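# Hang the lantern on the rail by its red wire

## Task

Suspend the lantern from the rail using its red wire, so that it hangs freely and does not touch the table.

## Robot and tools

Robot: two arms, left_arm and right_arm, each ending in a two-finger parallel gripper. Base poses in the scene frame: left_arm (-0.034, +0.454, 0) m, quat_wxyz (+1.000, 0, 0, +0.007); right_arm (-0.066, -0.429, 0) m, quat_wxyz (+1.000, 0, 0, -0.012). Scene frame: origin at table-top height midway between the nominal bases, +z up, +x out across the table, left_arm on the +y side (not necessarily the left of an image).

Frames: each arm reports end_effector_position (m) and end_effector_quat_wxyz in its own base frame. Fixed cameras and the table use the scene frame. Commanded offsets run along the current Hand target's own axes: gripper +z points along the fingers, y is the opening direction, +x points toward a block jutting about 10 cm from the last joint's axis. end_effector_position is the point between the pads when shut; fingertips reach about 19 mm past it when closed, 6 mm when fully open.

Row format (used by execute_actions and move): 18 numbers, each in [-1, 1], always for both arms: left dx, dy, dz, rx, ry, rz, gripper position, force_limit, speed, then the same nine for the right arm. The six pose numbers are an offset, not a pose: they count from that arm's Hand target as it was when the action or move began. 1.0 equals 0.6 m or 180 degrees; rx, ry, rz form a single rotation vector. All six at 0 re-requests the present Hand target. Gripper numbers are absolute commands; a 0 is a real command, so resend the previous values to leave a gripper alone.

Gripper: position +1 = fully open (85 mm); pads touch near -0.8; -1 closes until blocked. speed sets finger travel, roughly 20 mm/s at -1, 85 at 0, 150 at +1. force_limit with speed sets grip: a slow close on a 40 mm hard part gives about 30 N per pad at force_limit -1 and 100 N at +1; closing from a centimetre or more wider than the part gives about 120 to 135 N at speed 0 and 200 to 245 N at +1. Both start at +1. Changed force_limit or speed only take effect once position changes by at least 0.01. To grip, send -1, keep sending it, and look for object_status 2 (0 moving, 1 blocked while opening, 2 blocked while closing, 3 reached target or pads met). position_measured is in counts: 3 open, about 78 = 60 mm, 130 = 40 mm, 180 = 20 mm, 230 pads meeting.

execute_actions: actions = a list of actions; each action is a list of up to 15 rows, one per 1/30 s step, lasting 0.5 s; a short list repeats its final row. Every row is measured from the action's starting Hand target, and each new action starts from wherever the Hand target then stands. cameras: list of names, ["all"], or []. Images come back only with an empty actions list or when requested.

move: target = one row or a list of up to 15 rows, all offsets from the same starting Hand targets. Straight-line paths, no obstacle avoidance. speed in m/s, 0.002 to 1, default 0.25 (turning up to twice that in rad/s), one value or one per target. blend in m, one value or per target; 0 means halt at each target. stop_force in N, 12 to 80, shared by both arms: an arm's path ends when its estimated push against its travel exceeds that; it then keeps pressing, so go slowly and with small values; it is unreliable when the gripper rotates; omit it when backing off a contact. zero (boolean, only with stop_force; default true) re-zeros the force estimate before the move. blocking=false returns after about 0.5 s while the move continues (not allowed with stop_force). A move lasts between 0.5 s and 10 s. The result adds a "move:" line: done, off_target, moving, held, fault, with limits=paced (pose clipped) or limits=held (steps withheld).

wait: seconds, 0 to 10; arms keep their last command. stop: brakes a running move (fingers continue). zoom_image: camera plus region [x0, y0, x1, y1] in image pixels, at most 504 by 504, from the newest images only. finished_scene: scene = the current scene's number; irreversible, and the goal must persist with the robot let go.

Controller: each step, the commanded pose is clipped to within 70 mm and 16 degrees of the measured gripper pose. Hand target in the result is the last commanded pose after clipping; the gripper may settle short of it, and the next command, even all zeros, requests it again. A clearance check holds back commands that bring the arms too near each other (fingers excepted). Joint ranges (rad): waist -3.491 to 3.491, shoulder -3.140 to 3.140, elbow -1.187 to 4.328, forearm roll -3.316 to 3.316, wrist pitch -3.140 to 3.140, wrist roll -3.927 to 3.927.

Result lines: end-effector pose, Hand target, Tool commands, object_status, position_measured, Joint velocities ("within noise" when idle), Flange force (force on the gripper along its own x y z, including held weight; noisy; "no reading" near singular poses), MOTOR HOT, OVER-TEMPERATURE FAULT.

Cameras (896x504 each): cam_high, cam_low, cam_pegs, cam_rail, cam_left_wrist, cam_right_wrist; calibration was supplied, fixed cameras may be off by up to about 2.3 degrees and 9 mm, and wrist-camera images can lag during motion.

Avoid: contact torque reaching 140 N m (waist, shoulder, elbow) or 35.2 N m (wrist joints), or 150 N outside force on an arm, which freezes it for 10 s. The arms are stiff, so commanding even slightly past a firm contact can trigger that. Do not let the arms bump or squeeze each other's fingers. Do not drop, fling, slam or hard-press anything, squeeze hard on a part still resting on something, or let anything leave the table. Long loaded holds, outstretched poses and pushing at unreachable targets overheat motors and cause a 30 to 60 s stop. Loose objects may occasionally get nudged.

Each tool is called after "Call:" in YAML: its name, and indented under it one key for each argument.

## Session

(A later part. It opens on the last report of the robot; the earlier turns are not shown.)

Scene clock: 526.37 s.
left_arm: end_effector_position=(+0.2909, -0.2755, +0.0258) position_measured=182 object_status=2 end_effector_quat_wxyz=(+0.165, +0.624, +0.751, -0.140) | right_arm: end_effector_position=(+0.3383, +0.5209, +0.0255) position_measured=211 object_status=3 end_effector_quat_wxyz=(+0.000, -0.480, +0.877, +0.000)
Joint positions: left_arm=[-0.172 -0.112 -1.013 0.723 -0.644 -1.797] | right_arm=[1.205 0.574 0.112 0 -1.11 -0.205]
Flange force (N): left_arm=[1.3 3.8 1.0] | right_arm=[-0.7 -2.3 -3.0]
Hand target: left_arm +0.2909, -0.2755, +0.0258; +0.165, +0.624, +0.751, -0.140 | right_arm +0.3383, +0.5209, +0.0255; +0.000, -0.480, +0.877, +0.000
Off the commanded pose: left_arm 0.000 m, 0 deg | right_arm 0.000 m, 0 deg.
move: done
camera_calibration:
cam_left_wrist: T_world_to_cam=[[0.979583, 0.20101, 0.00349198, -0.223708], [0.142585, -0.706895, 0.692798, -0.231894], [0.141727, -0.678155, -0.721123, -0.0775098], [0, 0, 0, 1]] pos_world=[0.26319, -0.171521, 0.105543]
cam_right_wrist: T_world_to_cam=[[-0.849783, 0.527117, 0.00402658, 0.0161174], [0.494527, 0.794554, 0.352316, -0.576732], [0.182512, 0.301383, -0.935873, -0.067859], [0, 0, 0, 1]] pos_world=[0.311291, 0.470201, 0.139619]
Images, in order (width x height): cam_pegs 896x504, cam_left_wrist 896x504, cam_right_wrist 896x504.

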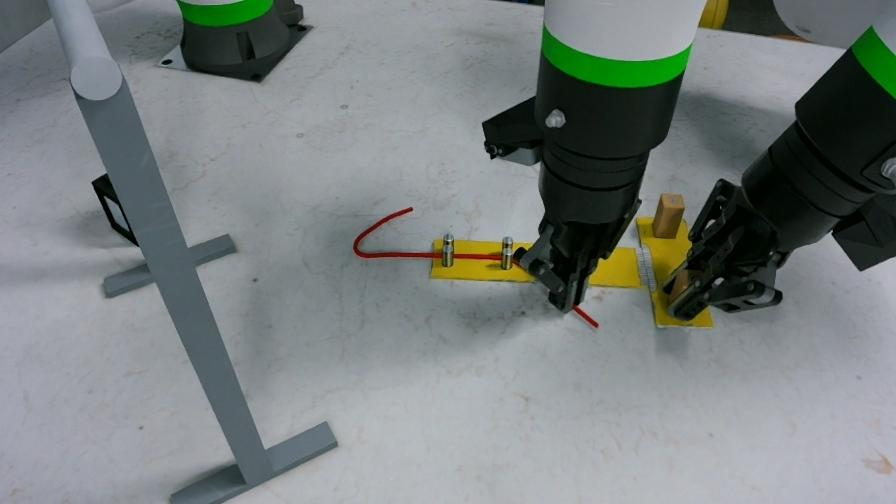

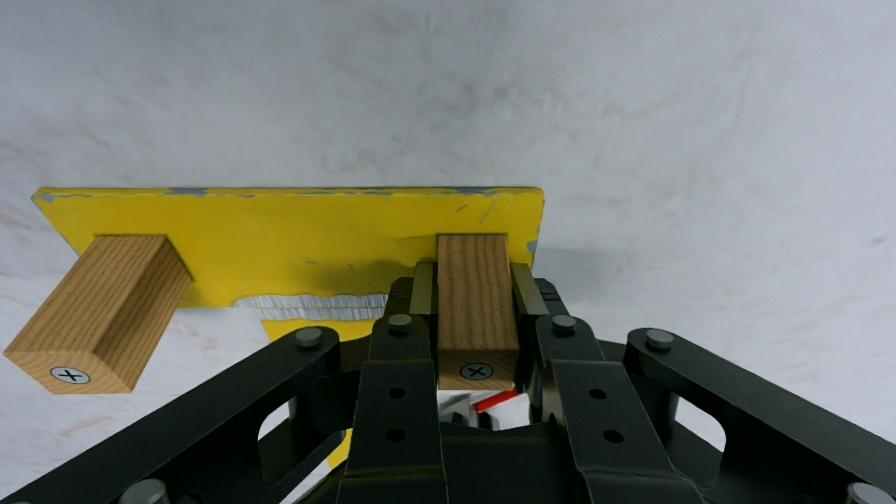

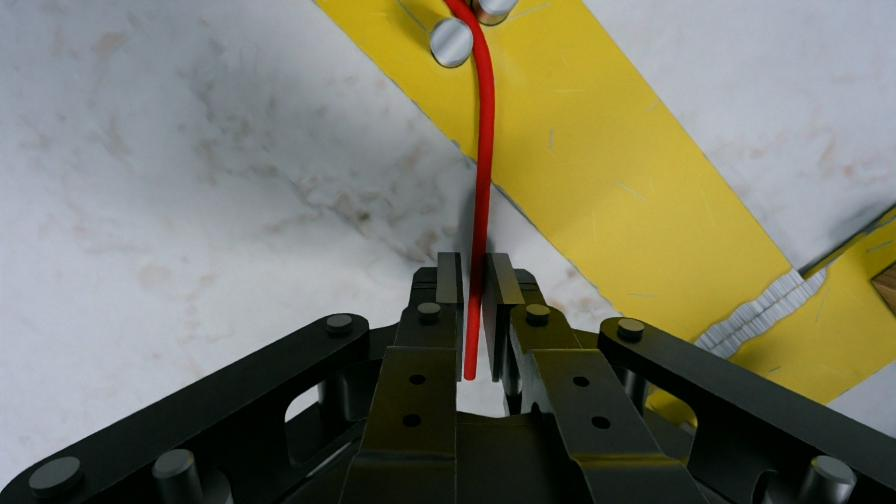

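Call:
move:
  target:
    - [0,0,0,0,0,0,-1,0.3,-1,0.0038,-0.0292,0,0,0,0.0833,-0.65,-0.5,-0.5]
    - [0,0,0,0,0,0,-1,0.3,-1,0.0147,-0.056,0,0,0,0.1667,-0.65,-0.5,-0.5]
    - [0,0,0,0,0,0,-1,0.3,-1,0.0318,-0.0783,0,0,0,0.25,-0.65,-0.5,-0.5]
    - [0,0,0,0,0,0,-1,0.3,-1,0.0537,-0.0948,0,0,0,0.3333,-0.65,-0.5,-0.5]
    - [0,0,0,0,0,0,-1,0.3,-1,0.0783,-0.1052,0,0,0,0.4167,-0.65,-0.5,-0.5]
  speed: 0.08
  blend: [0.004,0.004,0.004,0.004,0]
  cameras: ["cam_pegs","cam_left_wrist","cam_right_wrist","cam_rail"]

Scene clock: 541.87 s.
left_arm: end_effector_position=(+0.2909, -0.2755, +0.0258) position_measured=182 object_status=2 end_effector_quat_wxyz=(+0.165, +0.624, +0.751, -0.140) | right_arm: end_effector_position=(+0.3661, +0.4472, +0.0256) position_measured=211 object_status=3 end_effector_quat_wxyz=(+0.000, +0.154, +0.988, +0.000)
Joint positions: left_arm=[-0.172 -0.112 -1.013 0.723 -0.644 -1.797] | right_arm=[1.112 0.478 -0.035 0 -1.059 -1.42]
Flange force (N): left_arm=[-1.9 1.4 2.8] | right_arm=[-2.8 3.5 -3.2]
Hand target: left_arm +0.2909, -0.2755, +0.0258; +0.165, +0.624, +0.751, -0.140 | right_arm +0.3661, +0.4473, +0.0256; +0.000, +0.154, +0.988, +0.000
Off the commanded pose: left_arm 0.000 m, 0 deg | right_arm 0.000 m, 0 deg.
move: done
camera_calibration:
cam_left_wrist: T_world_to_cam=[[0.979583, 0.20101, 0.00349198, -0.223708], [0.142585, -0.706895, 0.692798, -0.231894], [0.141727, -0.678155, -0.721123, -0.0775098], [0, 0, 0, 1]] pos_world=[0.26319, -0.171521, 0.105543]
cam_right_wrist: T_world_to_cam=[[0.289347, 0.957219, 0.00325101, -0.5309], [0.895372, -0.27185, 0.352714, -0.201851], [0.338509, -0.099146, -0.935725, 0.0712772], [0, 0, 0, 1]] pos_world=[0.310218, 0.460382, 0.139617]
Images, in order (width x height): cam_pegs 896x504, cam_rail 896x504, cam_left_wrist 896x504, cam_right_wrist 896x504.

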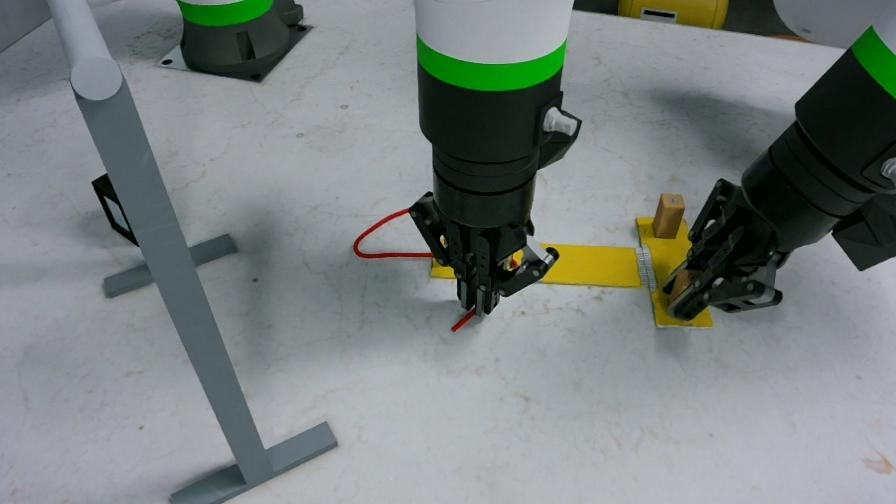

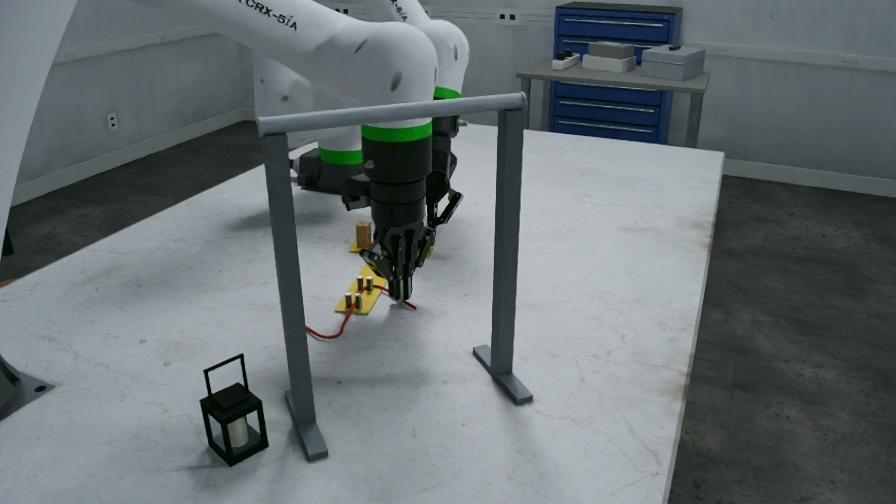

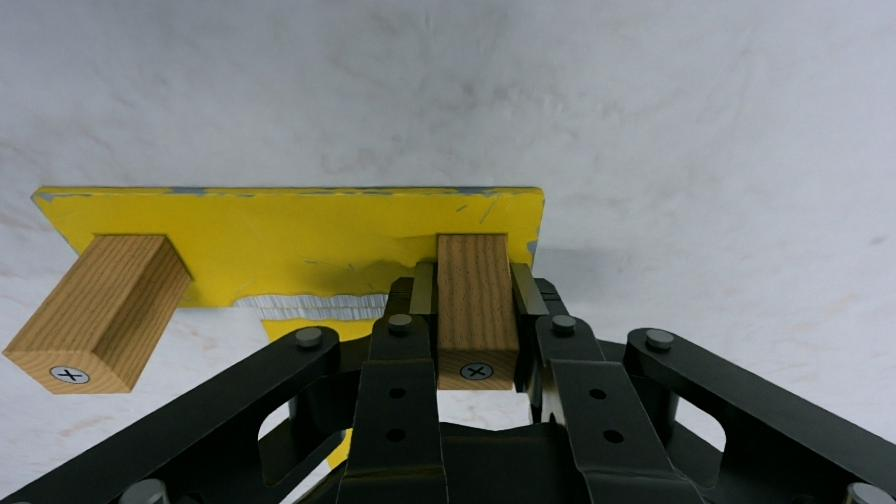

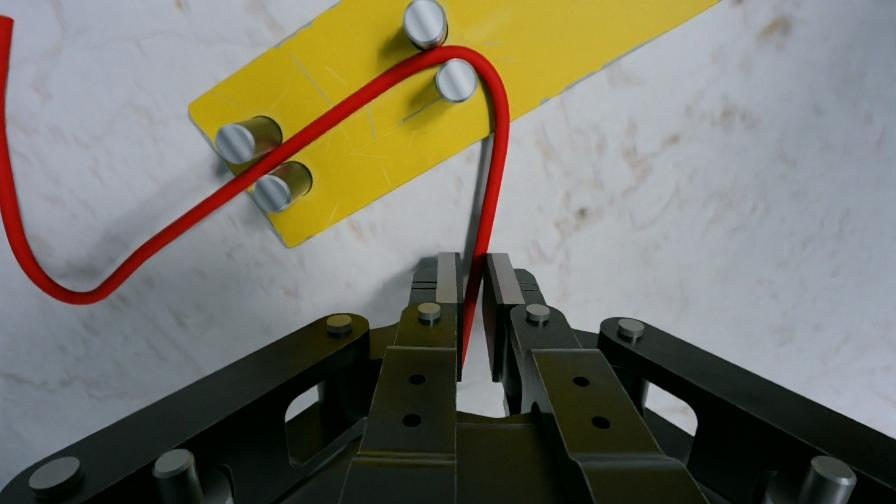

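Call:
move:
  target:
    - [0,0,0,0,0,0,-1,0.3,-1,0.0035,-0.0257,0,0,0,0.0833,-0.65,-0.5,-0.5]
    - [0,0,0,0,0,0,-1,0.3,-1,0.0092,-0.0415,0,0,0,0.1389,-0.65,-0.5,-0.5]
    - [0,0,0,0,0,0,-1,0.3,-1,0.0147,-0.052,0,0,0,0.1778,-0.65,-0.5,-0.5]
  speed: 0.08
  blend: [0.004,0.004,0]
  cameras: ["cam_pegs","cam_right_wrist","cam_rail"]

Scene clock: 554.57 s.
left_arm: end_effector_position=(+0.2909, -0.2755, +0.0258) position_measured=182 object_status=2 end_effector_quat_wxyz=(+0.165, +0.624, +0.751, -0.140) | right_arm: end_effector_position=(+0.3482, +0.4202, +0.0256) position_measured=211 object_status=3 end_effector_quat_wxyz=(+0.000, +0.420, +0.907, +0.000)
Joint positions: left_arm=[-0.172 -0.112 -1.013 0.723 -0.644 -1.797] | right_arm=[1.119 0.408 -0.138 0 -1.025 -1.986]
Flange force (N): left_arm=[2.2 1.0 1.1] | right_arm=[-4.7 3.1 -3.4]
Hand target: left_arm +0.2909, -0.2755, +0.0258; +0.165, +0.624, +0.751, -0.140 | right_arm +0.3482, +0.4202, +0.0256; +0.000, +0.420, +0.907, +0.000
Off the commanded pose: left_arm 0.000 m, 0 deg | right_arm 0.000 m, 0 deg.
move: done
camera_calibration:
cam_right_wrist: T_world_to_cam=[[0.752731, 0.658321, 0.00309679, -0.535527], [0.615144, -0.705021, 0.352906, 0.0864871], [0.234509, -0.263739, -0.935653, 0.180068], [0, 0, 0, 1]] pos_world=[0.307678, 0.461015, 0.139617]
Images, in order (width x height): cam_pegs 896x504, cam_rail 896x504, cam_right_wrist 896x504.

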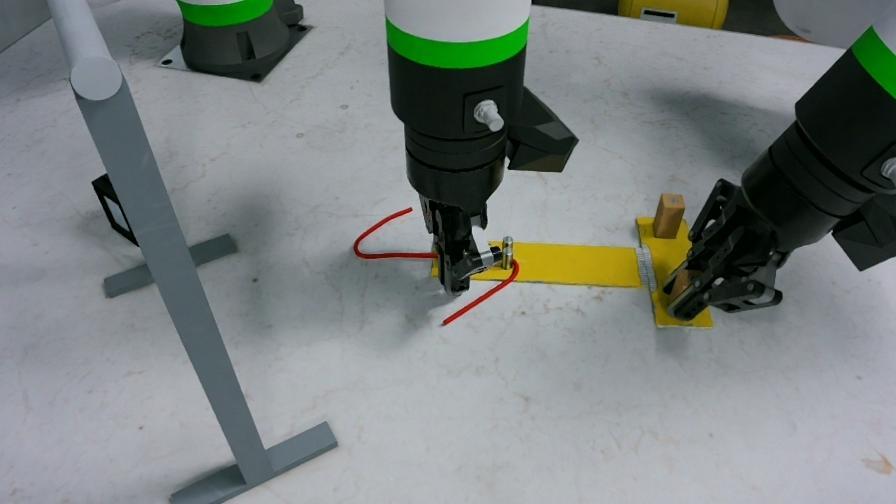

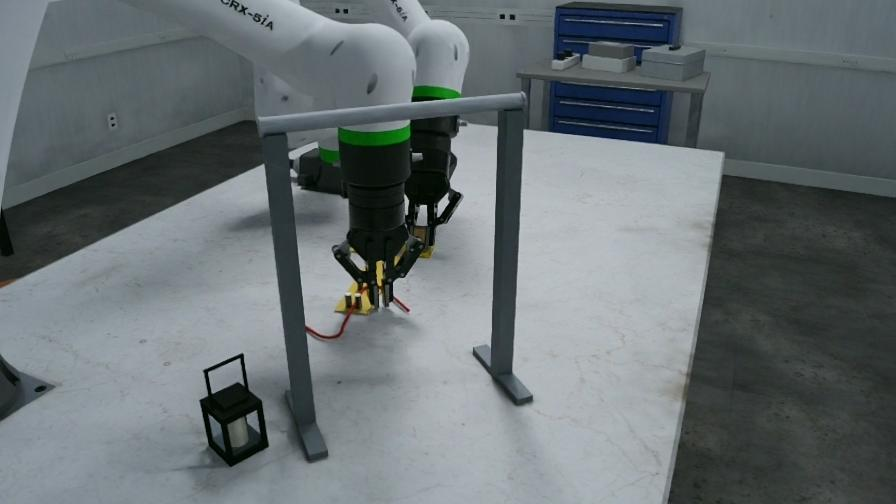

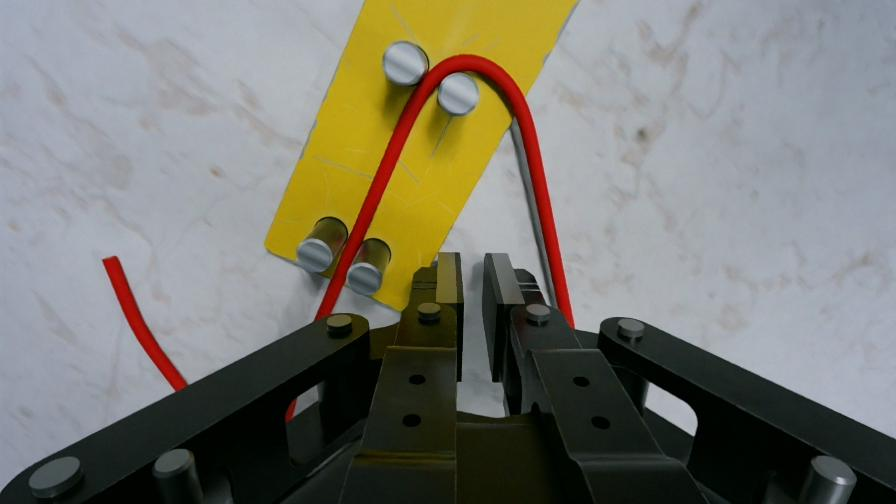

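Call:
move:
  target:
    - [0,0,0,0,0,0,-1,0.3,-1,0,0,-0.174,0,0,0,-0.65,-0.5,-0.5]
    - [0,0,0,0,0,0,-1,0.3,-1,-0.014,-0.0832,-0.174,0,0,0.1544,-0.2,-0.5,-0.5]
  speed: [0.1,0.15]
  cameras: ["cam_pegs","cam_left_wrist","cam_right_wrist","cam_rail"]

Call:
zoom_image:
  camera: "cam_rail"
  region: [180, 340, 290, 480]

Scene clock: 598.83 s.
left_arm: end_effector_position=(+0.2909, -0.2755, +0.0258) position_measured=182 object_status=2 end_effector_quat_wxyz=(+0.165, +0.624, +0.751, -0.140) | right_arm: end_effector_position=(+0.3156, +0.3816, +0.1300) position_measured=154 object_status=0 end_effector_quat_wxyz=(+0.000, +0.626, +0.780, +0.000)
Joint positions: left_arm=[-0.172 -0.112 -1.013 0.723 -0.644 -1.797] | right_arm=[1.145 0.18 -0.166 0 -1.225 -2.497]
Flange force (N): left_arm=[2.9 1.3 0.7] | right_arm=[-3.2 5.4 -3.2]
Hand target: left_arm +0.2909, -0.2755, +0.0258; +0.165, +0.624, +0.751, -0.140 | right_arm +0.3156, +0.3816, +0.1300; +0.000, +0.626, +0.780, +0.000
Off the commanded pose: left_arm 0.000 m, 0 deg | right_arm 0.000 m, 0 deg.
move: done
camera_calibration:
cam_left_wrist: T_world_to_cam=[[0.979583, 0.20101, 0.00349198, -0.223708], [0.142585, -0.706895, 0.692798, -0.231894], [0.141727, -0.678155, -0.721123, -0.0775098], [0, 0, 0, 1]] pos_world=[0.26319, -0.171521, 0.105543]
cam_right_wrist: T_world_to_cam=[[0.972816, 0.231557, 0.00326246, -0.392579], [0.215491, -0.9103, 0.353437, 0.246745], [0.0848105, -0.343126, -0.935453, 0.352715], [0, 0, 0, 1]] pos_world=[0.298822, 0.436542, 0.24402]
Images, in order (width x height): cam_pegs 896x504, cam_rail 896x504, cam_left_wrist 896x504, cam_right_wrist 896x504.

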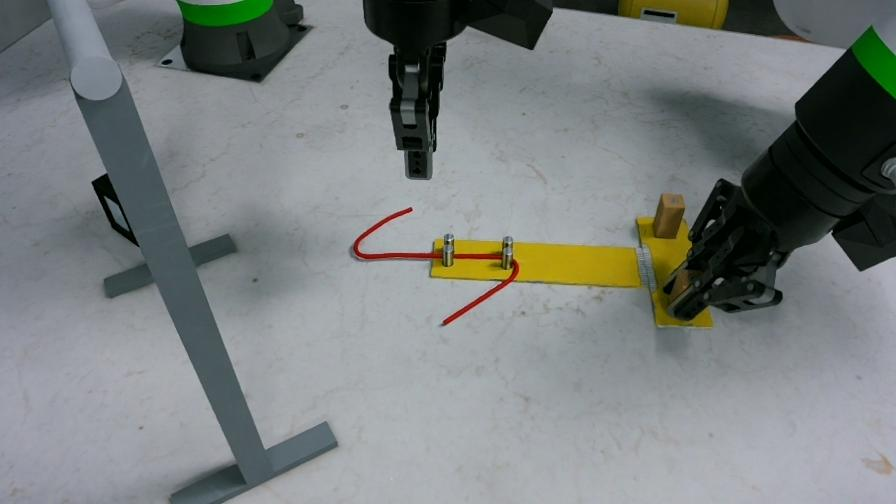

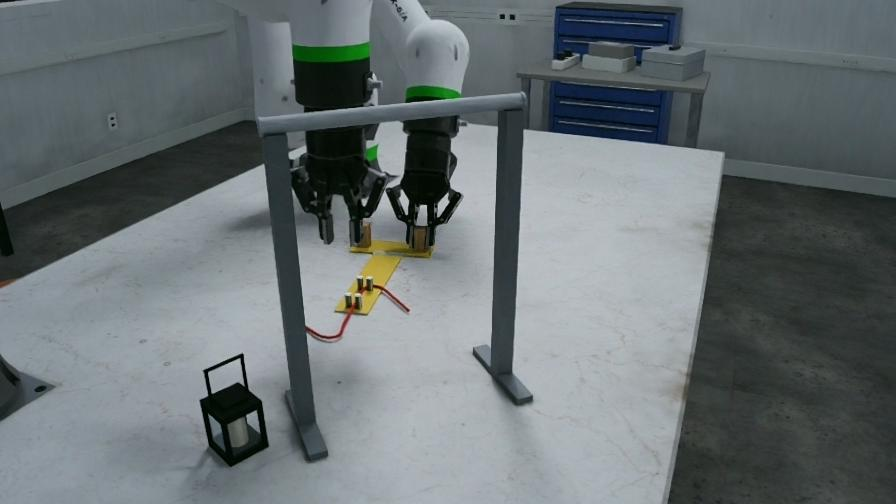

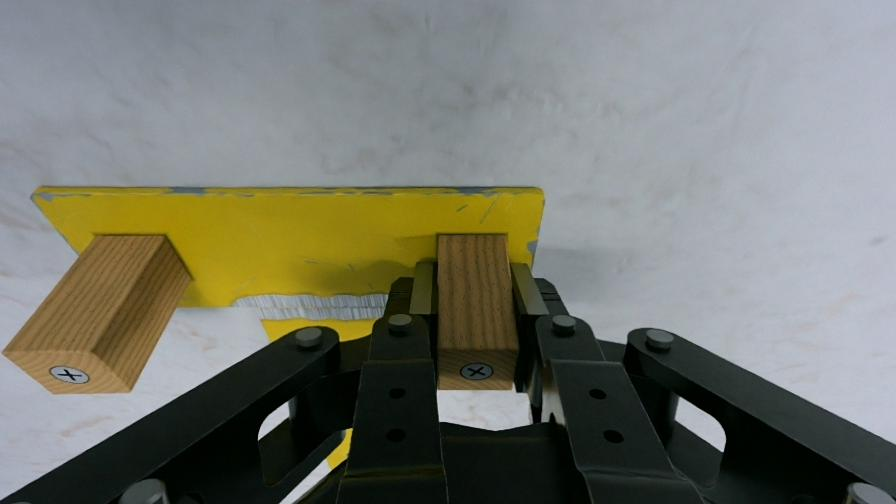

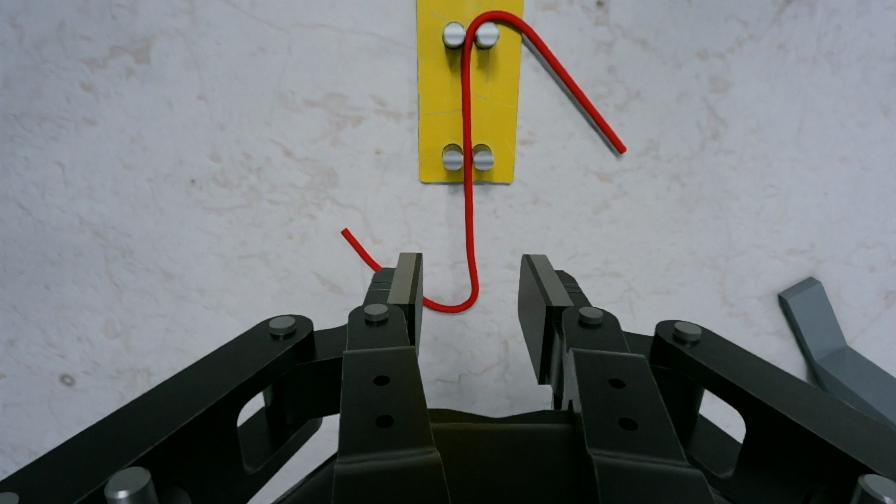

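Scaled by 3.600.

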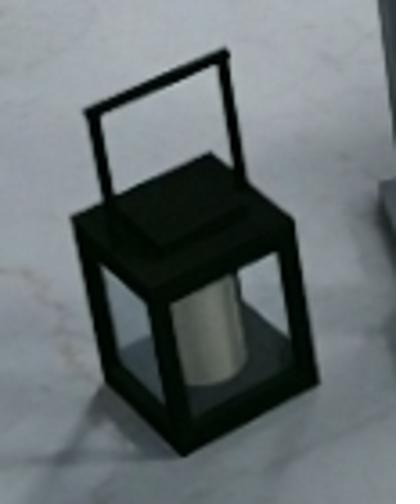

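Call:
move:
  target: [0,0,0,0,0,0,-1,0.3,-1,-0.0083,0.0083,0.1333,0,0,0,-0.2,-0.5,-0.5]
  speed: 0.12
  cameras: ["cam_right_wrist","cam_pegs"]

Scene clock: 608.47 s.
left_arm: end_effector_position=(+0.2909, -0.2755, +0.0258) position_measured=182 object_status=2 end_effector_quat_wxyz=(+0.165, +0.624, +0.751, -0.140) | right_arm: end_effector_position=(+0.3215, +0.3777, +0.0500) position_measured=154 object_status=3 end_effector_quat_wxyz=(+0.000, +0.626, +0.780, +0.000)
Joint positions: left_arm=[-0.172 -0.112 -1.013 0.723 -0.644 -1.797] | right_arm=[1.131 0.267 -0.264 0 -1.04 -2.483]
Flange force (N): left_arm=[2.3 0.5 0.5] | right_arm=[-4.1 4.6 -3.3]
Hand target: left_arm +0.2909, -0.2755, +0.0258; +0.165, +0.624, +0.751, -0.140 | right_arm +0.3215, +0.3777, +0.0500; +0.000, +0.626, +0.780, +0.000
Off the commanded pose: left_arm 0.000 m, 0 deg | right_arm 0.000 m, 0 deg.
move: done
camera_calibration:
cam_right_wrist: T_world_to_cam=[[0.972836, 0.231476, 0.0031103, -0.397123], [0.215482, -0.910364, 0.353278, 0.27031], [0.0846069, -0.343011, -0.935513, 0.276189], [0, 0, 0, 1]] pos_world=[0.304721, 0.432741, 0.164119]
Images, in order (width x height): cam_pegs 896x504, cam_right_wrist 896x504.

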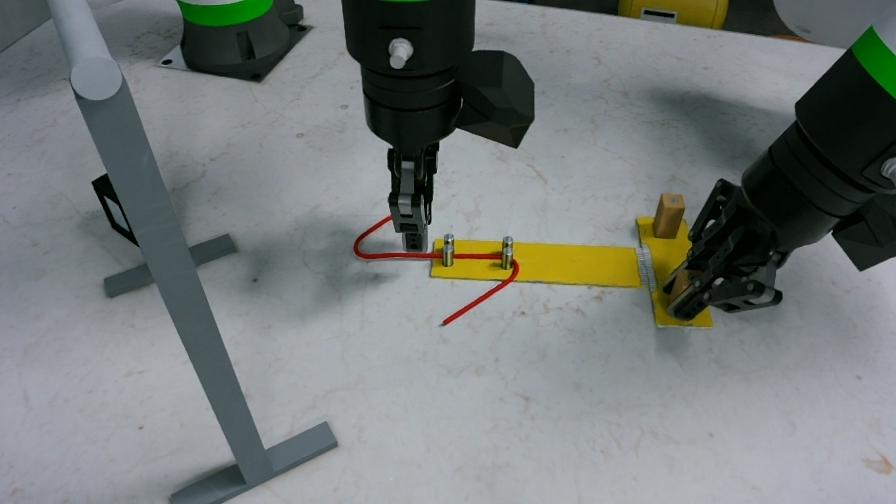

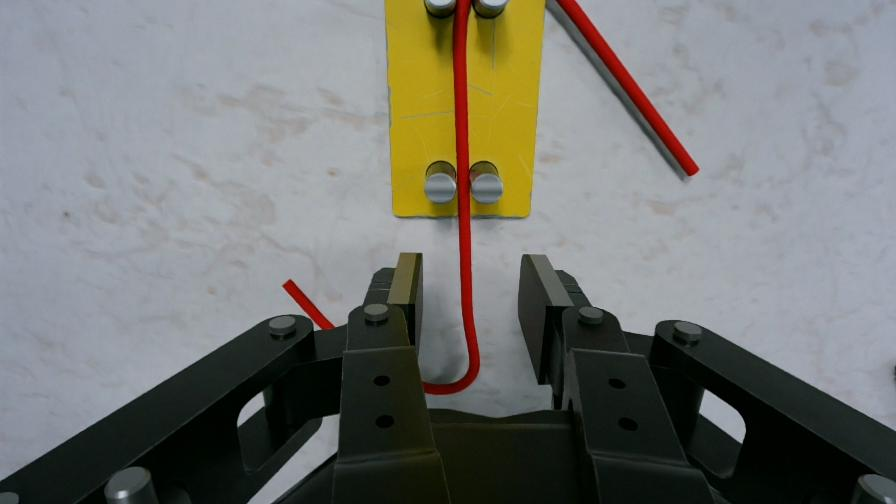

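Call:
move:
  target: [0,0,0,0,0,0,-1,0.3,-1,0,0,0.0425,0,0,0,-0.2,-0.5,-0.5]
  speed: 0.03
  stop_force: 12
  cameras: ["cam_right_wrist"]

Call:
move:
  target: [0,0,0,0,0,0,-1,0.3,-1,0,0,0,0,0,0,-1,0,-1]
  speed: 0.03
  cameras: ["cam_right_wrist","cam_pegs"]

Scene clock: 614.03 s.
left_arm: end_effector_position=(+0.2909, -0.2755, +0.0258) position_measured=182 object_status=2 end_effector_quat_wxyz=(+0.165, +0.624, +0.751, -0.140) | right_arm: end_effector_position=(+0.3215, +0.3777, +0.0245) position_measured=154 object_status=3 end_effector_quat_wxyz=(+0.000, +0.626, +0.780, +0.000)
Joint positions: left_arm=[-0.172 -0.112 -1.013 0.723 -0.644 -1.797] | right_arm=[1.131 0.302 -0.289 0 -0.981 -2.483]
Flange force (N): left_arm=[2.2 1.1 0.9] | right_arm=[-3.4 5.2 -3.4]
Hand target: left_arm +0.2909, -0.2755, +0.0258; +0.165, +0.624, +0.751, -0.140 | right_arm +0.3215, +0.3777, +0.0245; +0.000, +0.626, +0.780, +0.000
Off the commanded pose: left_arm 0.000 m, 0 deg | right_arm 0.000 m, 0 deg.
move: done
camera_calibration:
cam_right_wrist: T_world_to_cam=[[0.972816, 0.231557, 0.00326246, -0.397094], [0.215491, -0.9103, 0.353437, 0.279267], [0.0848105, -0.343126, -0.935453, 0.252314], [0, 0, 0, 1]] pos_world=[0.304722, 0.432742, 0.13862]
Images, in order (width x height): cam_right_wrist 896x504.

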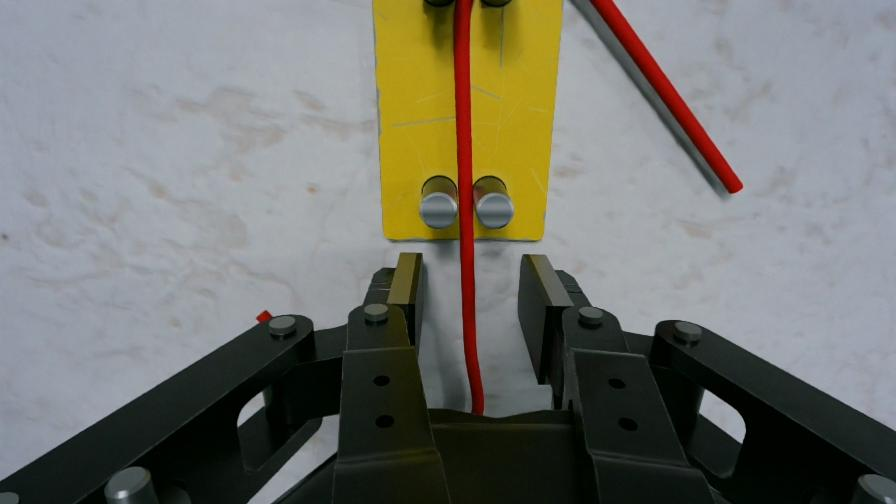

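Scene clock: 615.93 s.
left_arm: end_effector_position=(+0.2909, -0.2755, +0.0258) position_measured=182 object_status=2 end_effector_quat_wxyz=(+0.165, +0.624, +0.751, -0.140) | right_arm: end_effector_position=(+0.3215, +0.3777, +0.0245) position_measured=228 object_status=0 end_effector_quat_wxyz=(+0.000, +0.626, +0.780, +0.000)
Joint positions: left_arm=[-0.172 -0.112 -1.013 0.723 -0.644 -1.797] | right_arm=[1.131 0.302 -0.289 0 -0.981 -2.483]
Flange force (N): left_arm=[4.6 5.1 0.7] | right_arm=[-7.2 0.9 -3.8]
Hand target: left_arm +0.2909, -0.2755, +0.0258; +0.165, +0.624, +0.751, -0.140 | right_arm +0.3215, +0.3777, +0.0245; +0.000, +0.626, +0.780, +0.000
Off the commanded pose: left_arm 0.000 m, 0 deg | right_arm 0.000 m, 0 deg.
move: done
camera_calibration:
cam_right_wrist: T_world_to_cam=[[0.972824, 0.231523, 0.00317153, -0.397069], [0.215493, -0.910307, 0.353417, 0.279307], [0.0847112, -0.343129, -0.935461, 0.252252], [0, 0, 0, 1]] pos_world=[0.304721, 0.432741, 0.138519]
Images, in order (width x height): cam_pegs 896x504, cam_right_wrist 896x504.

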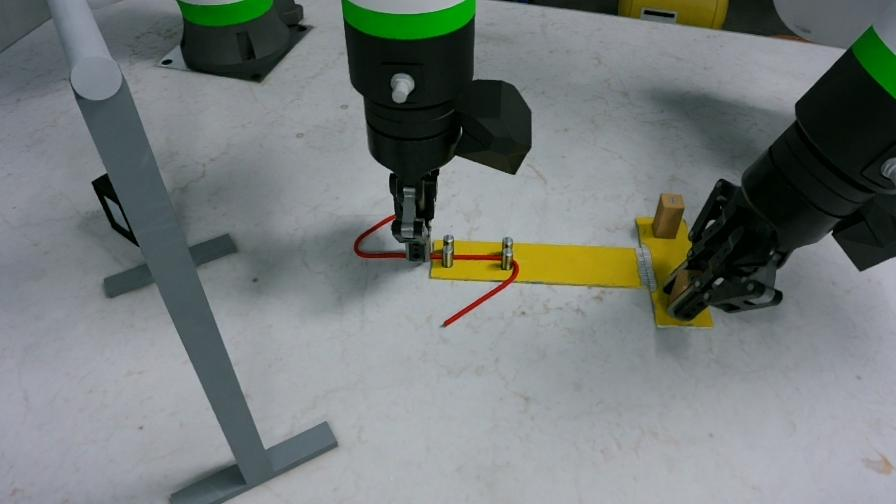

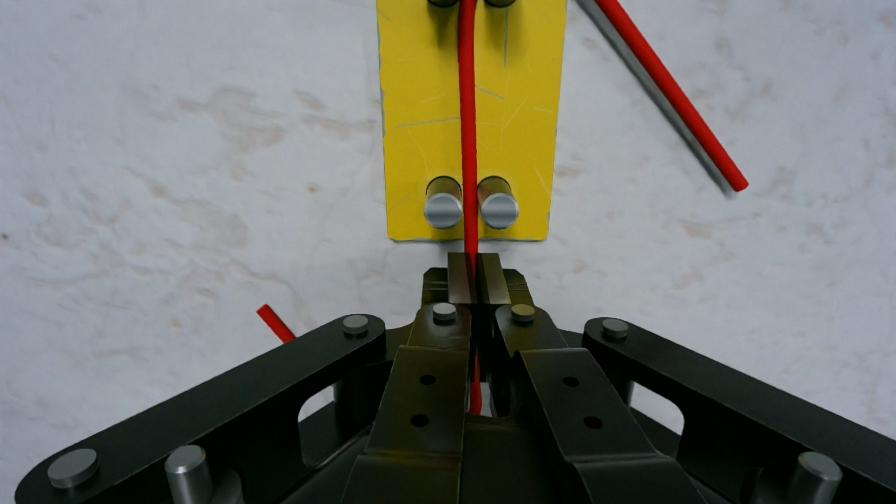

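Call:
move:
  target: [0,0,0,0,0,0,-1,0.3,-1,0,0,-0.1,0,0,0,-1,0,-1]
  speed: 0.04
  cameras: ["cam_right_wrist","cam_pegs"]

Call:
zoom_image:
  camera: "cam_pegs"
  region: [330, 150, 550, 340]

Scene clock: 619.63 s.
left_arm: end_effector_position=(+0.2908, -0.2755, +0.0258) position_measured=182 object_status=2 end_effector_quat_wxyz=(+0.165, +0.624, +0.751, -0.140) | right_arm: end_effector_position=(+0.3215, +0.3778, +0.0845) position_measured=231 object_status=3 end_effector_quat_wxyz=(+0.000, +0.626, +0.780, +0.000)
Joint positions: left_arm=[-0.172 -0.112 -1.013 0.723 -0.644 -1.797] | right_arm=[1.131 0.226 -0.225 0 -1.12 -2.483]
Flange force (N): left_arm=[2.5 1.5 1.3] | right_arm=[-3.2 5.4 -3.1]
Hand target: left_arm +0.2909, -0.2755, +0.0258; +0.165, +0.624, +0.751, -0.140 | right_arm +0.3215, +0.3778, +0.0845; +0.000, +0.626, +0.780, +0.000
Off the commanded pose: left_arm 0.000 m, 0 deg | right_arm 0.000 m, 0 deg.
move: done
camera_calibration:
cam_right_wrist: T_world_to_cam=[[0.972819, 0.231543, 0.00329254, -0.397291], [0.215476, -0.910337, 0.353351, 0.258098], [0.0848135, -0.343038, -0.935485, 0.308408], [0, 0, 0, 1]] pos_world=[0.304722, 0.432742, 0.19862]
Images, in order (width x height): cam_pegs 896x504, cam_right_wrist 896x504.

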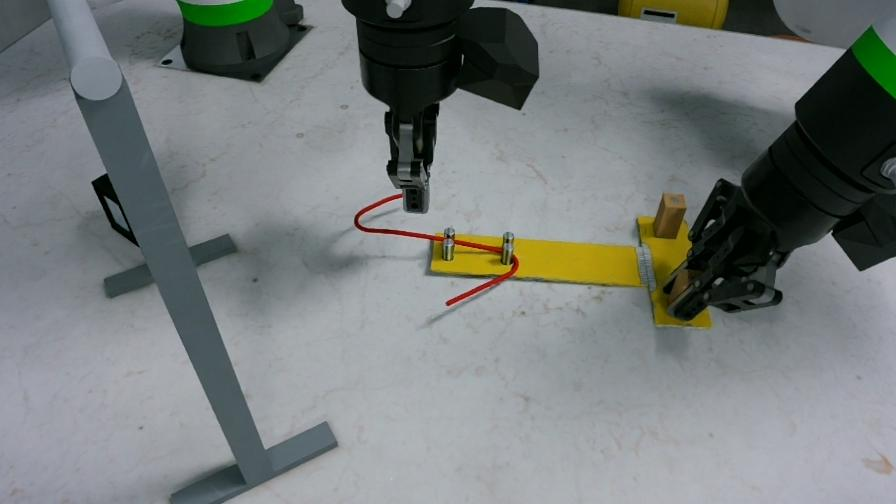

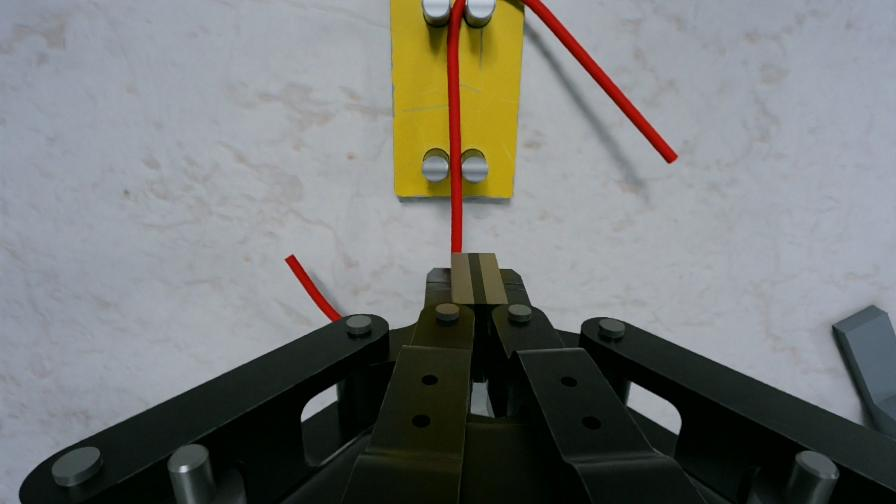

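Scaled by 2.291.

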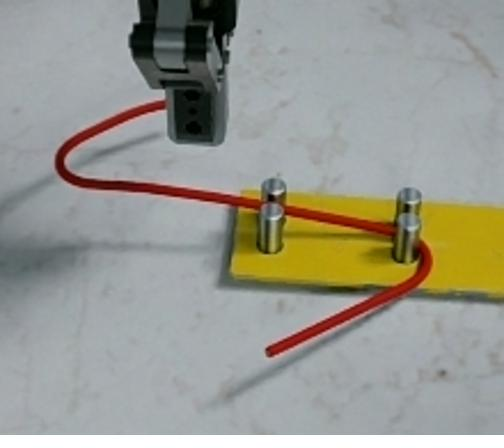

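Call:
move:
  target:
    - [0,0,0,0,0,0,-1,0.3,-1,0,0,0,0,0,0,-0.2,0,0]
    - [0,0,0,0,0,0,-1,0.3,-1,0,-0.004,0.0867,0,0,0,-0.2,0,0]
  speed: 0.05
  cameras: ["cam_right_wrist","cam_pegs","cam_rail"]

Call:
zoom_image:
  camera: "cam_pegs"
  region: [330, 150, 550, 340]

Scene clock: 630.23 s.
left_arm: end_effector_position=(+0.2909, -0.2755, +0.0258) position_measured=182 object_status=2 end_effector_quat_wxyz=(+0.165, +0.624, +0.751, -0.140) | right_arm: end_effector_position=(+0.3192, +0.3772, +0.0325) position_measured=154 object_status=3 end_effector_quat_wxyz=(+0.000, +0.626, +0.780, +0.000)
Joint positions: left_arm=[-0.172 -0.112 -1.013 0.723 -0.644 -1.797] | right_arm=[1.135 0.286 -0.287 0 -0.998 -2.487]
Flange force (N): left_arm=[2.1 1.3 0.7] | right_arm=[-3.3 5.4 -3.0]
Hand target: left_arm +0.2909, -0.2755, +0.0258; +0.165, +0.624, +0.751, -0.140 | right_arm +0.3192, +0.3772, +0.0325; +0.000, +0.626, +0.780, +0.000
Off the commanded pose: left_arm 0.000 m, 0 deg | right_arm 0.000 m, 0 deg.
move: done
camera_calibration:
cam_right_wrist: T_world_to_cam=[[0.972819, 0.231543, 0.00329243, -0.39467], [0.215476, -0.910337, 0.353351, 0.276534], [0.0848135, -0.343038, -0.935485, 0.259795], [0, 0, 0, 1]] pos_world=[0.302322, 0.432242, 0.14662]
Images, in order (width x height): cam_pegs 896x504, cam_rail 896x504, cam_right_wrist 896x504.

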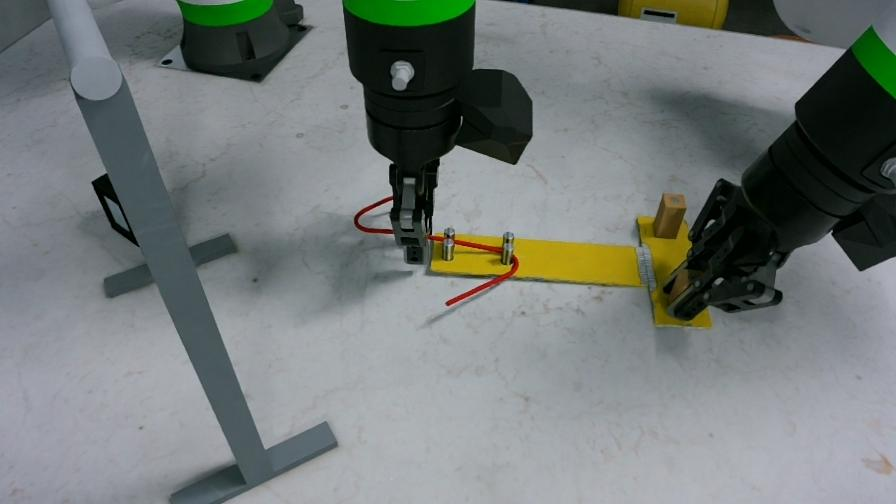

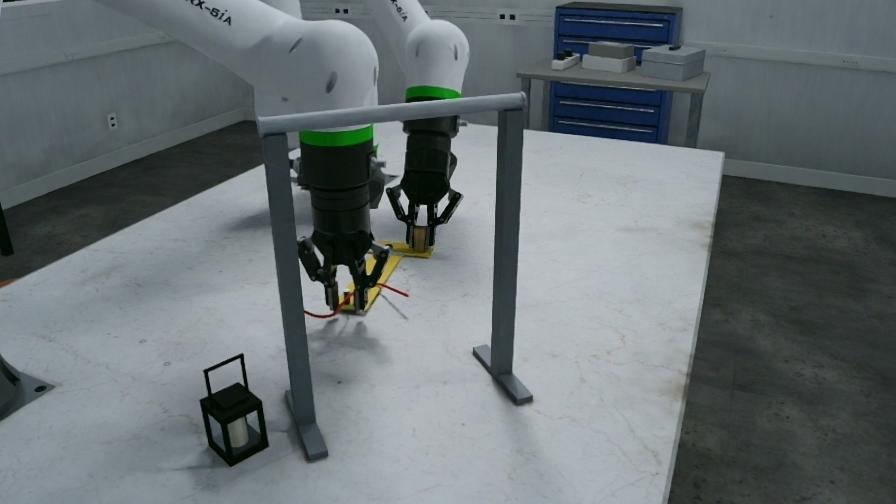

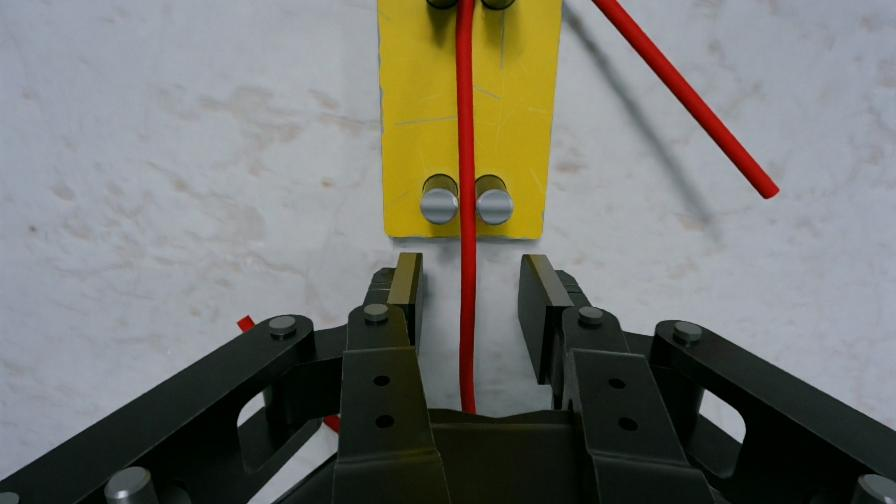

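Scaled by 2.291.

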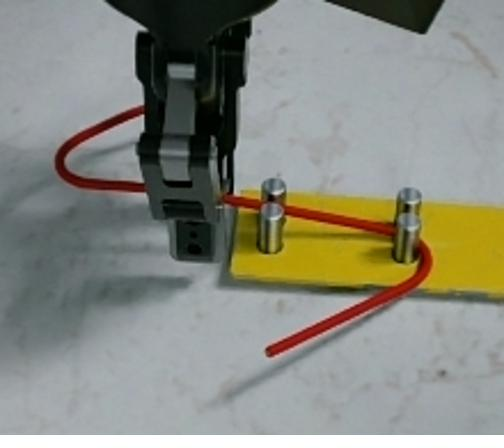

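Call:
move:
  target:
    - [0,0,0,0,0,0,-1,0.3,-1,0,0,-0.02,0,0,0,-0.2,0,0]
    - [0,0,0,0,0,0,-1,0.3,-1,0,0,-0.02,0,0,0,-1,0.2,-1]
  speed: 0.05
  cameras: ["cam_right_wrist","cam_pegs"]

Call:
zoom_image:
  camera: "cam_pegs"
  region: [330, 150, 550, 340]

Call:
wait:
  seconds: 0.5

Scene clock: 636.13 s.
left_arm: end_effector_position=(+0.2909, -0.2755, +0.0258) position_measured=182 object_status=2 end_effector_quat_wxyz=(+0.165, +0.624, +0.751, -0.140) | right_arm: end_effector_position=(+0.3192, +0.3772, +0.0445) position_measured=226 object_status=0 end_effector_quat_wxyz=(+0.000, +0.626, +0.780, +0.000)
Joint positions: left_arm=[-0.172 -0.112 -1.013 0.723 -0.644 -1.797] | right_arm=[1.135 0.27 -0.276 0 -1.026 -2.487]
Flange force (N): left_arm=[4.5 4.4 0.2] | right_arm=[-5.9 2.5 -3.5]
Hand target: left_arm +0.2909, -0.2755, +0.0258; +0.165, +0.624, +0.751, -0.140 | right_arm +0.3192, +0.3772, +0.0445; +0.000, +0.626, +0.780, +0.000
Off the commanded pose: left_arm 0.000 m, 0 deg | right_arm 0.000 m, 0 deg.
move: done
camera_calibration:
cam_right_wrist: T_world_to_cam=[[0.972824, 0.231523, 0.00317153, -0.394682], [0.215493, -0.910307, 0.353417, 0.272301], [0.0847112, -0.343129, -0.935461, 0.270993], [0, 0, 0, 1]] pos_world=[0.302321, 0.432241, 0.158519]
Images, in order (width x height): cam_pegs 896x504, cam_right_wrist 896x504.

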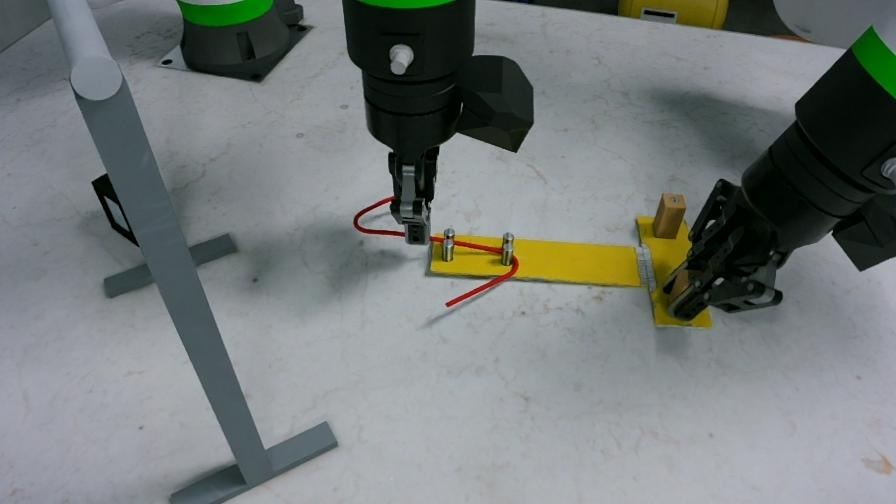

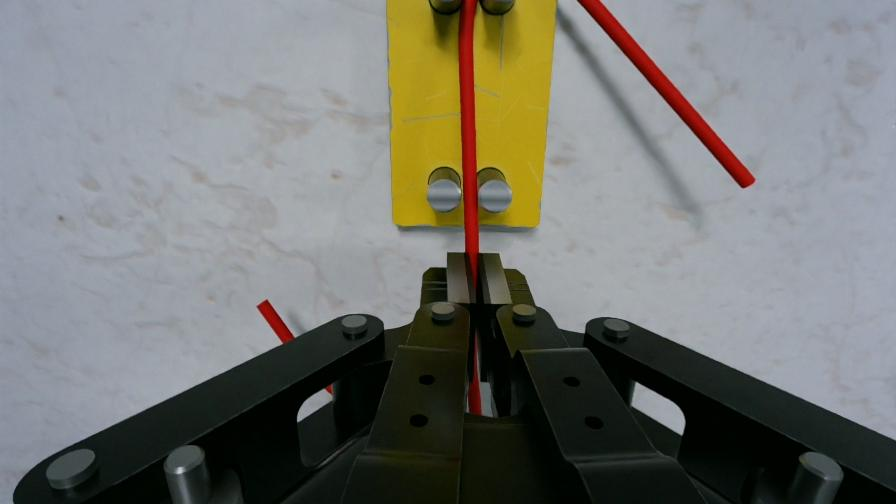

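Scaled by 2.291.

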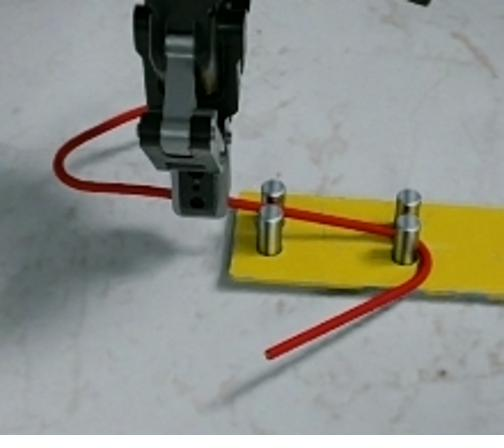

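Scene clock: 636.63 s.
left_arm: end_effector_position=(+0.2909, -0.2755, +0.0258) position_measured=182 object_status=2 end_effector_quat_wxyz=(+0.165, +0.624, +0.751, -0.140) | right_arm: end_effector_position=(+0.3192, +0.3772, +0.0445) position_measured=226 object_status=2 end_effector_quat_wxyz=(+0.000, +0.626, +0.780, +0.000)
Joint positions: left_arm=[-0.172 -0.112 -1.013 0.723 -0.644 -1.797] | right_arm=[1.135 0.27 -0.276 0 -1.026 -2.487]
Flange force (N): left_arm=[4.0 4.1 1.1] | right_arm=[-5.6 2.6 -3.6]
Hand target: left_arm +0.2909, -0.2755, +0.0258; +0.165, +0.624, +0.751, -0.140 | right_arm +0.3192, +0.3772, +0.0445; +0.000, +0.626, +0.780, +0.000
Tool commands: left_gripper/position=-1.0 left_gripper/force_limit=+0.3 left_gripper/speed=-1.0 right_gripper/position=-1.0 right_gripper/force_limit=+0.2 right_gripper/speed=-1.0
Off the commanded pose: left_arm 0.000 m, 0 deg | right_arm 0.000 m, 0 deg.
wait: 0.50 s; at rest by 0.17 s


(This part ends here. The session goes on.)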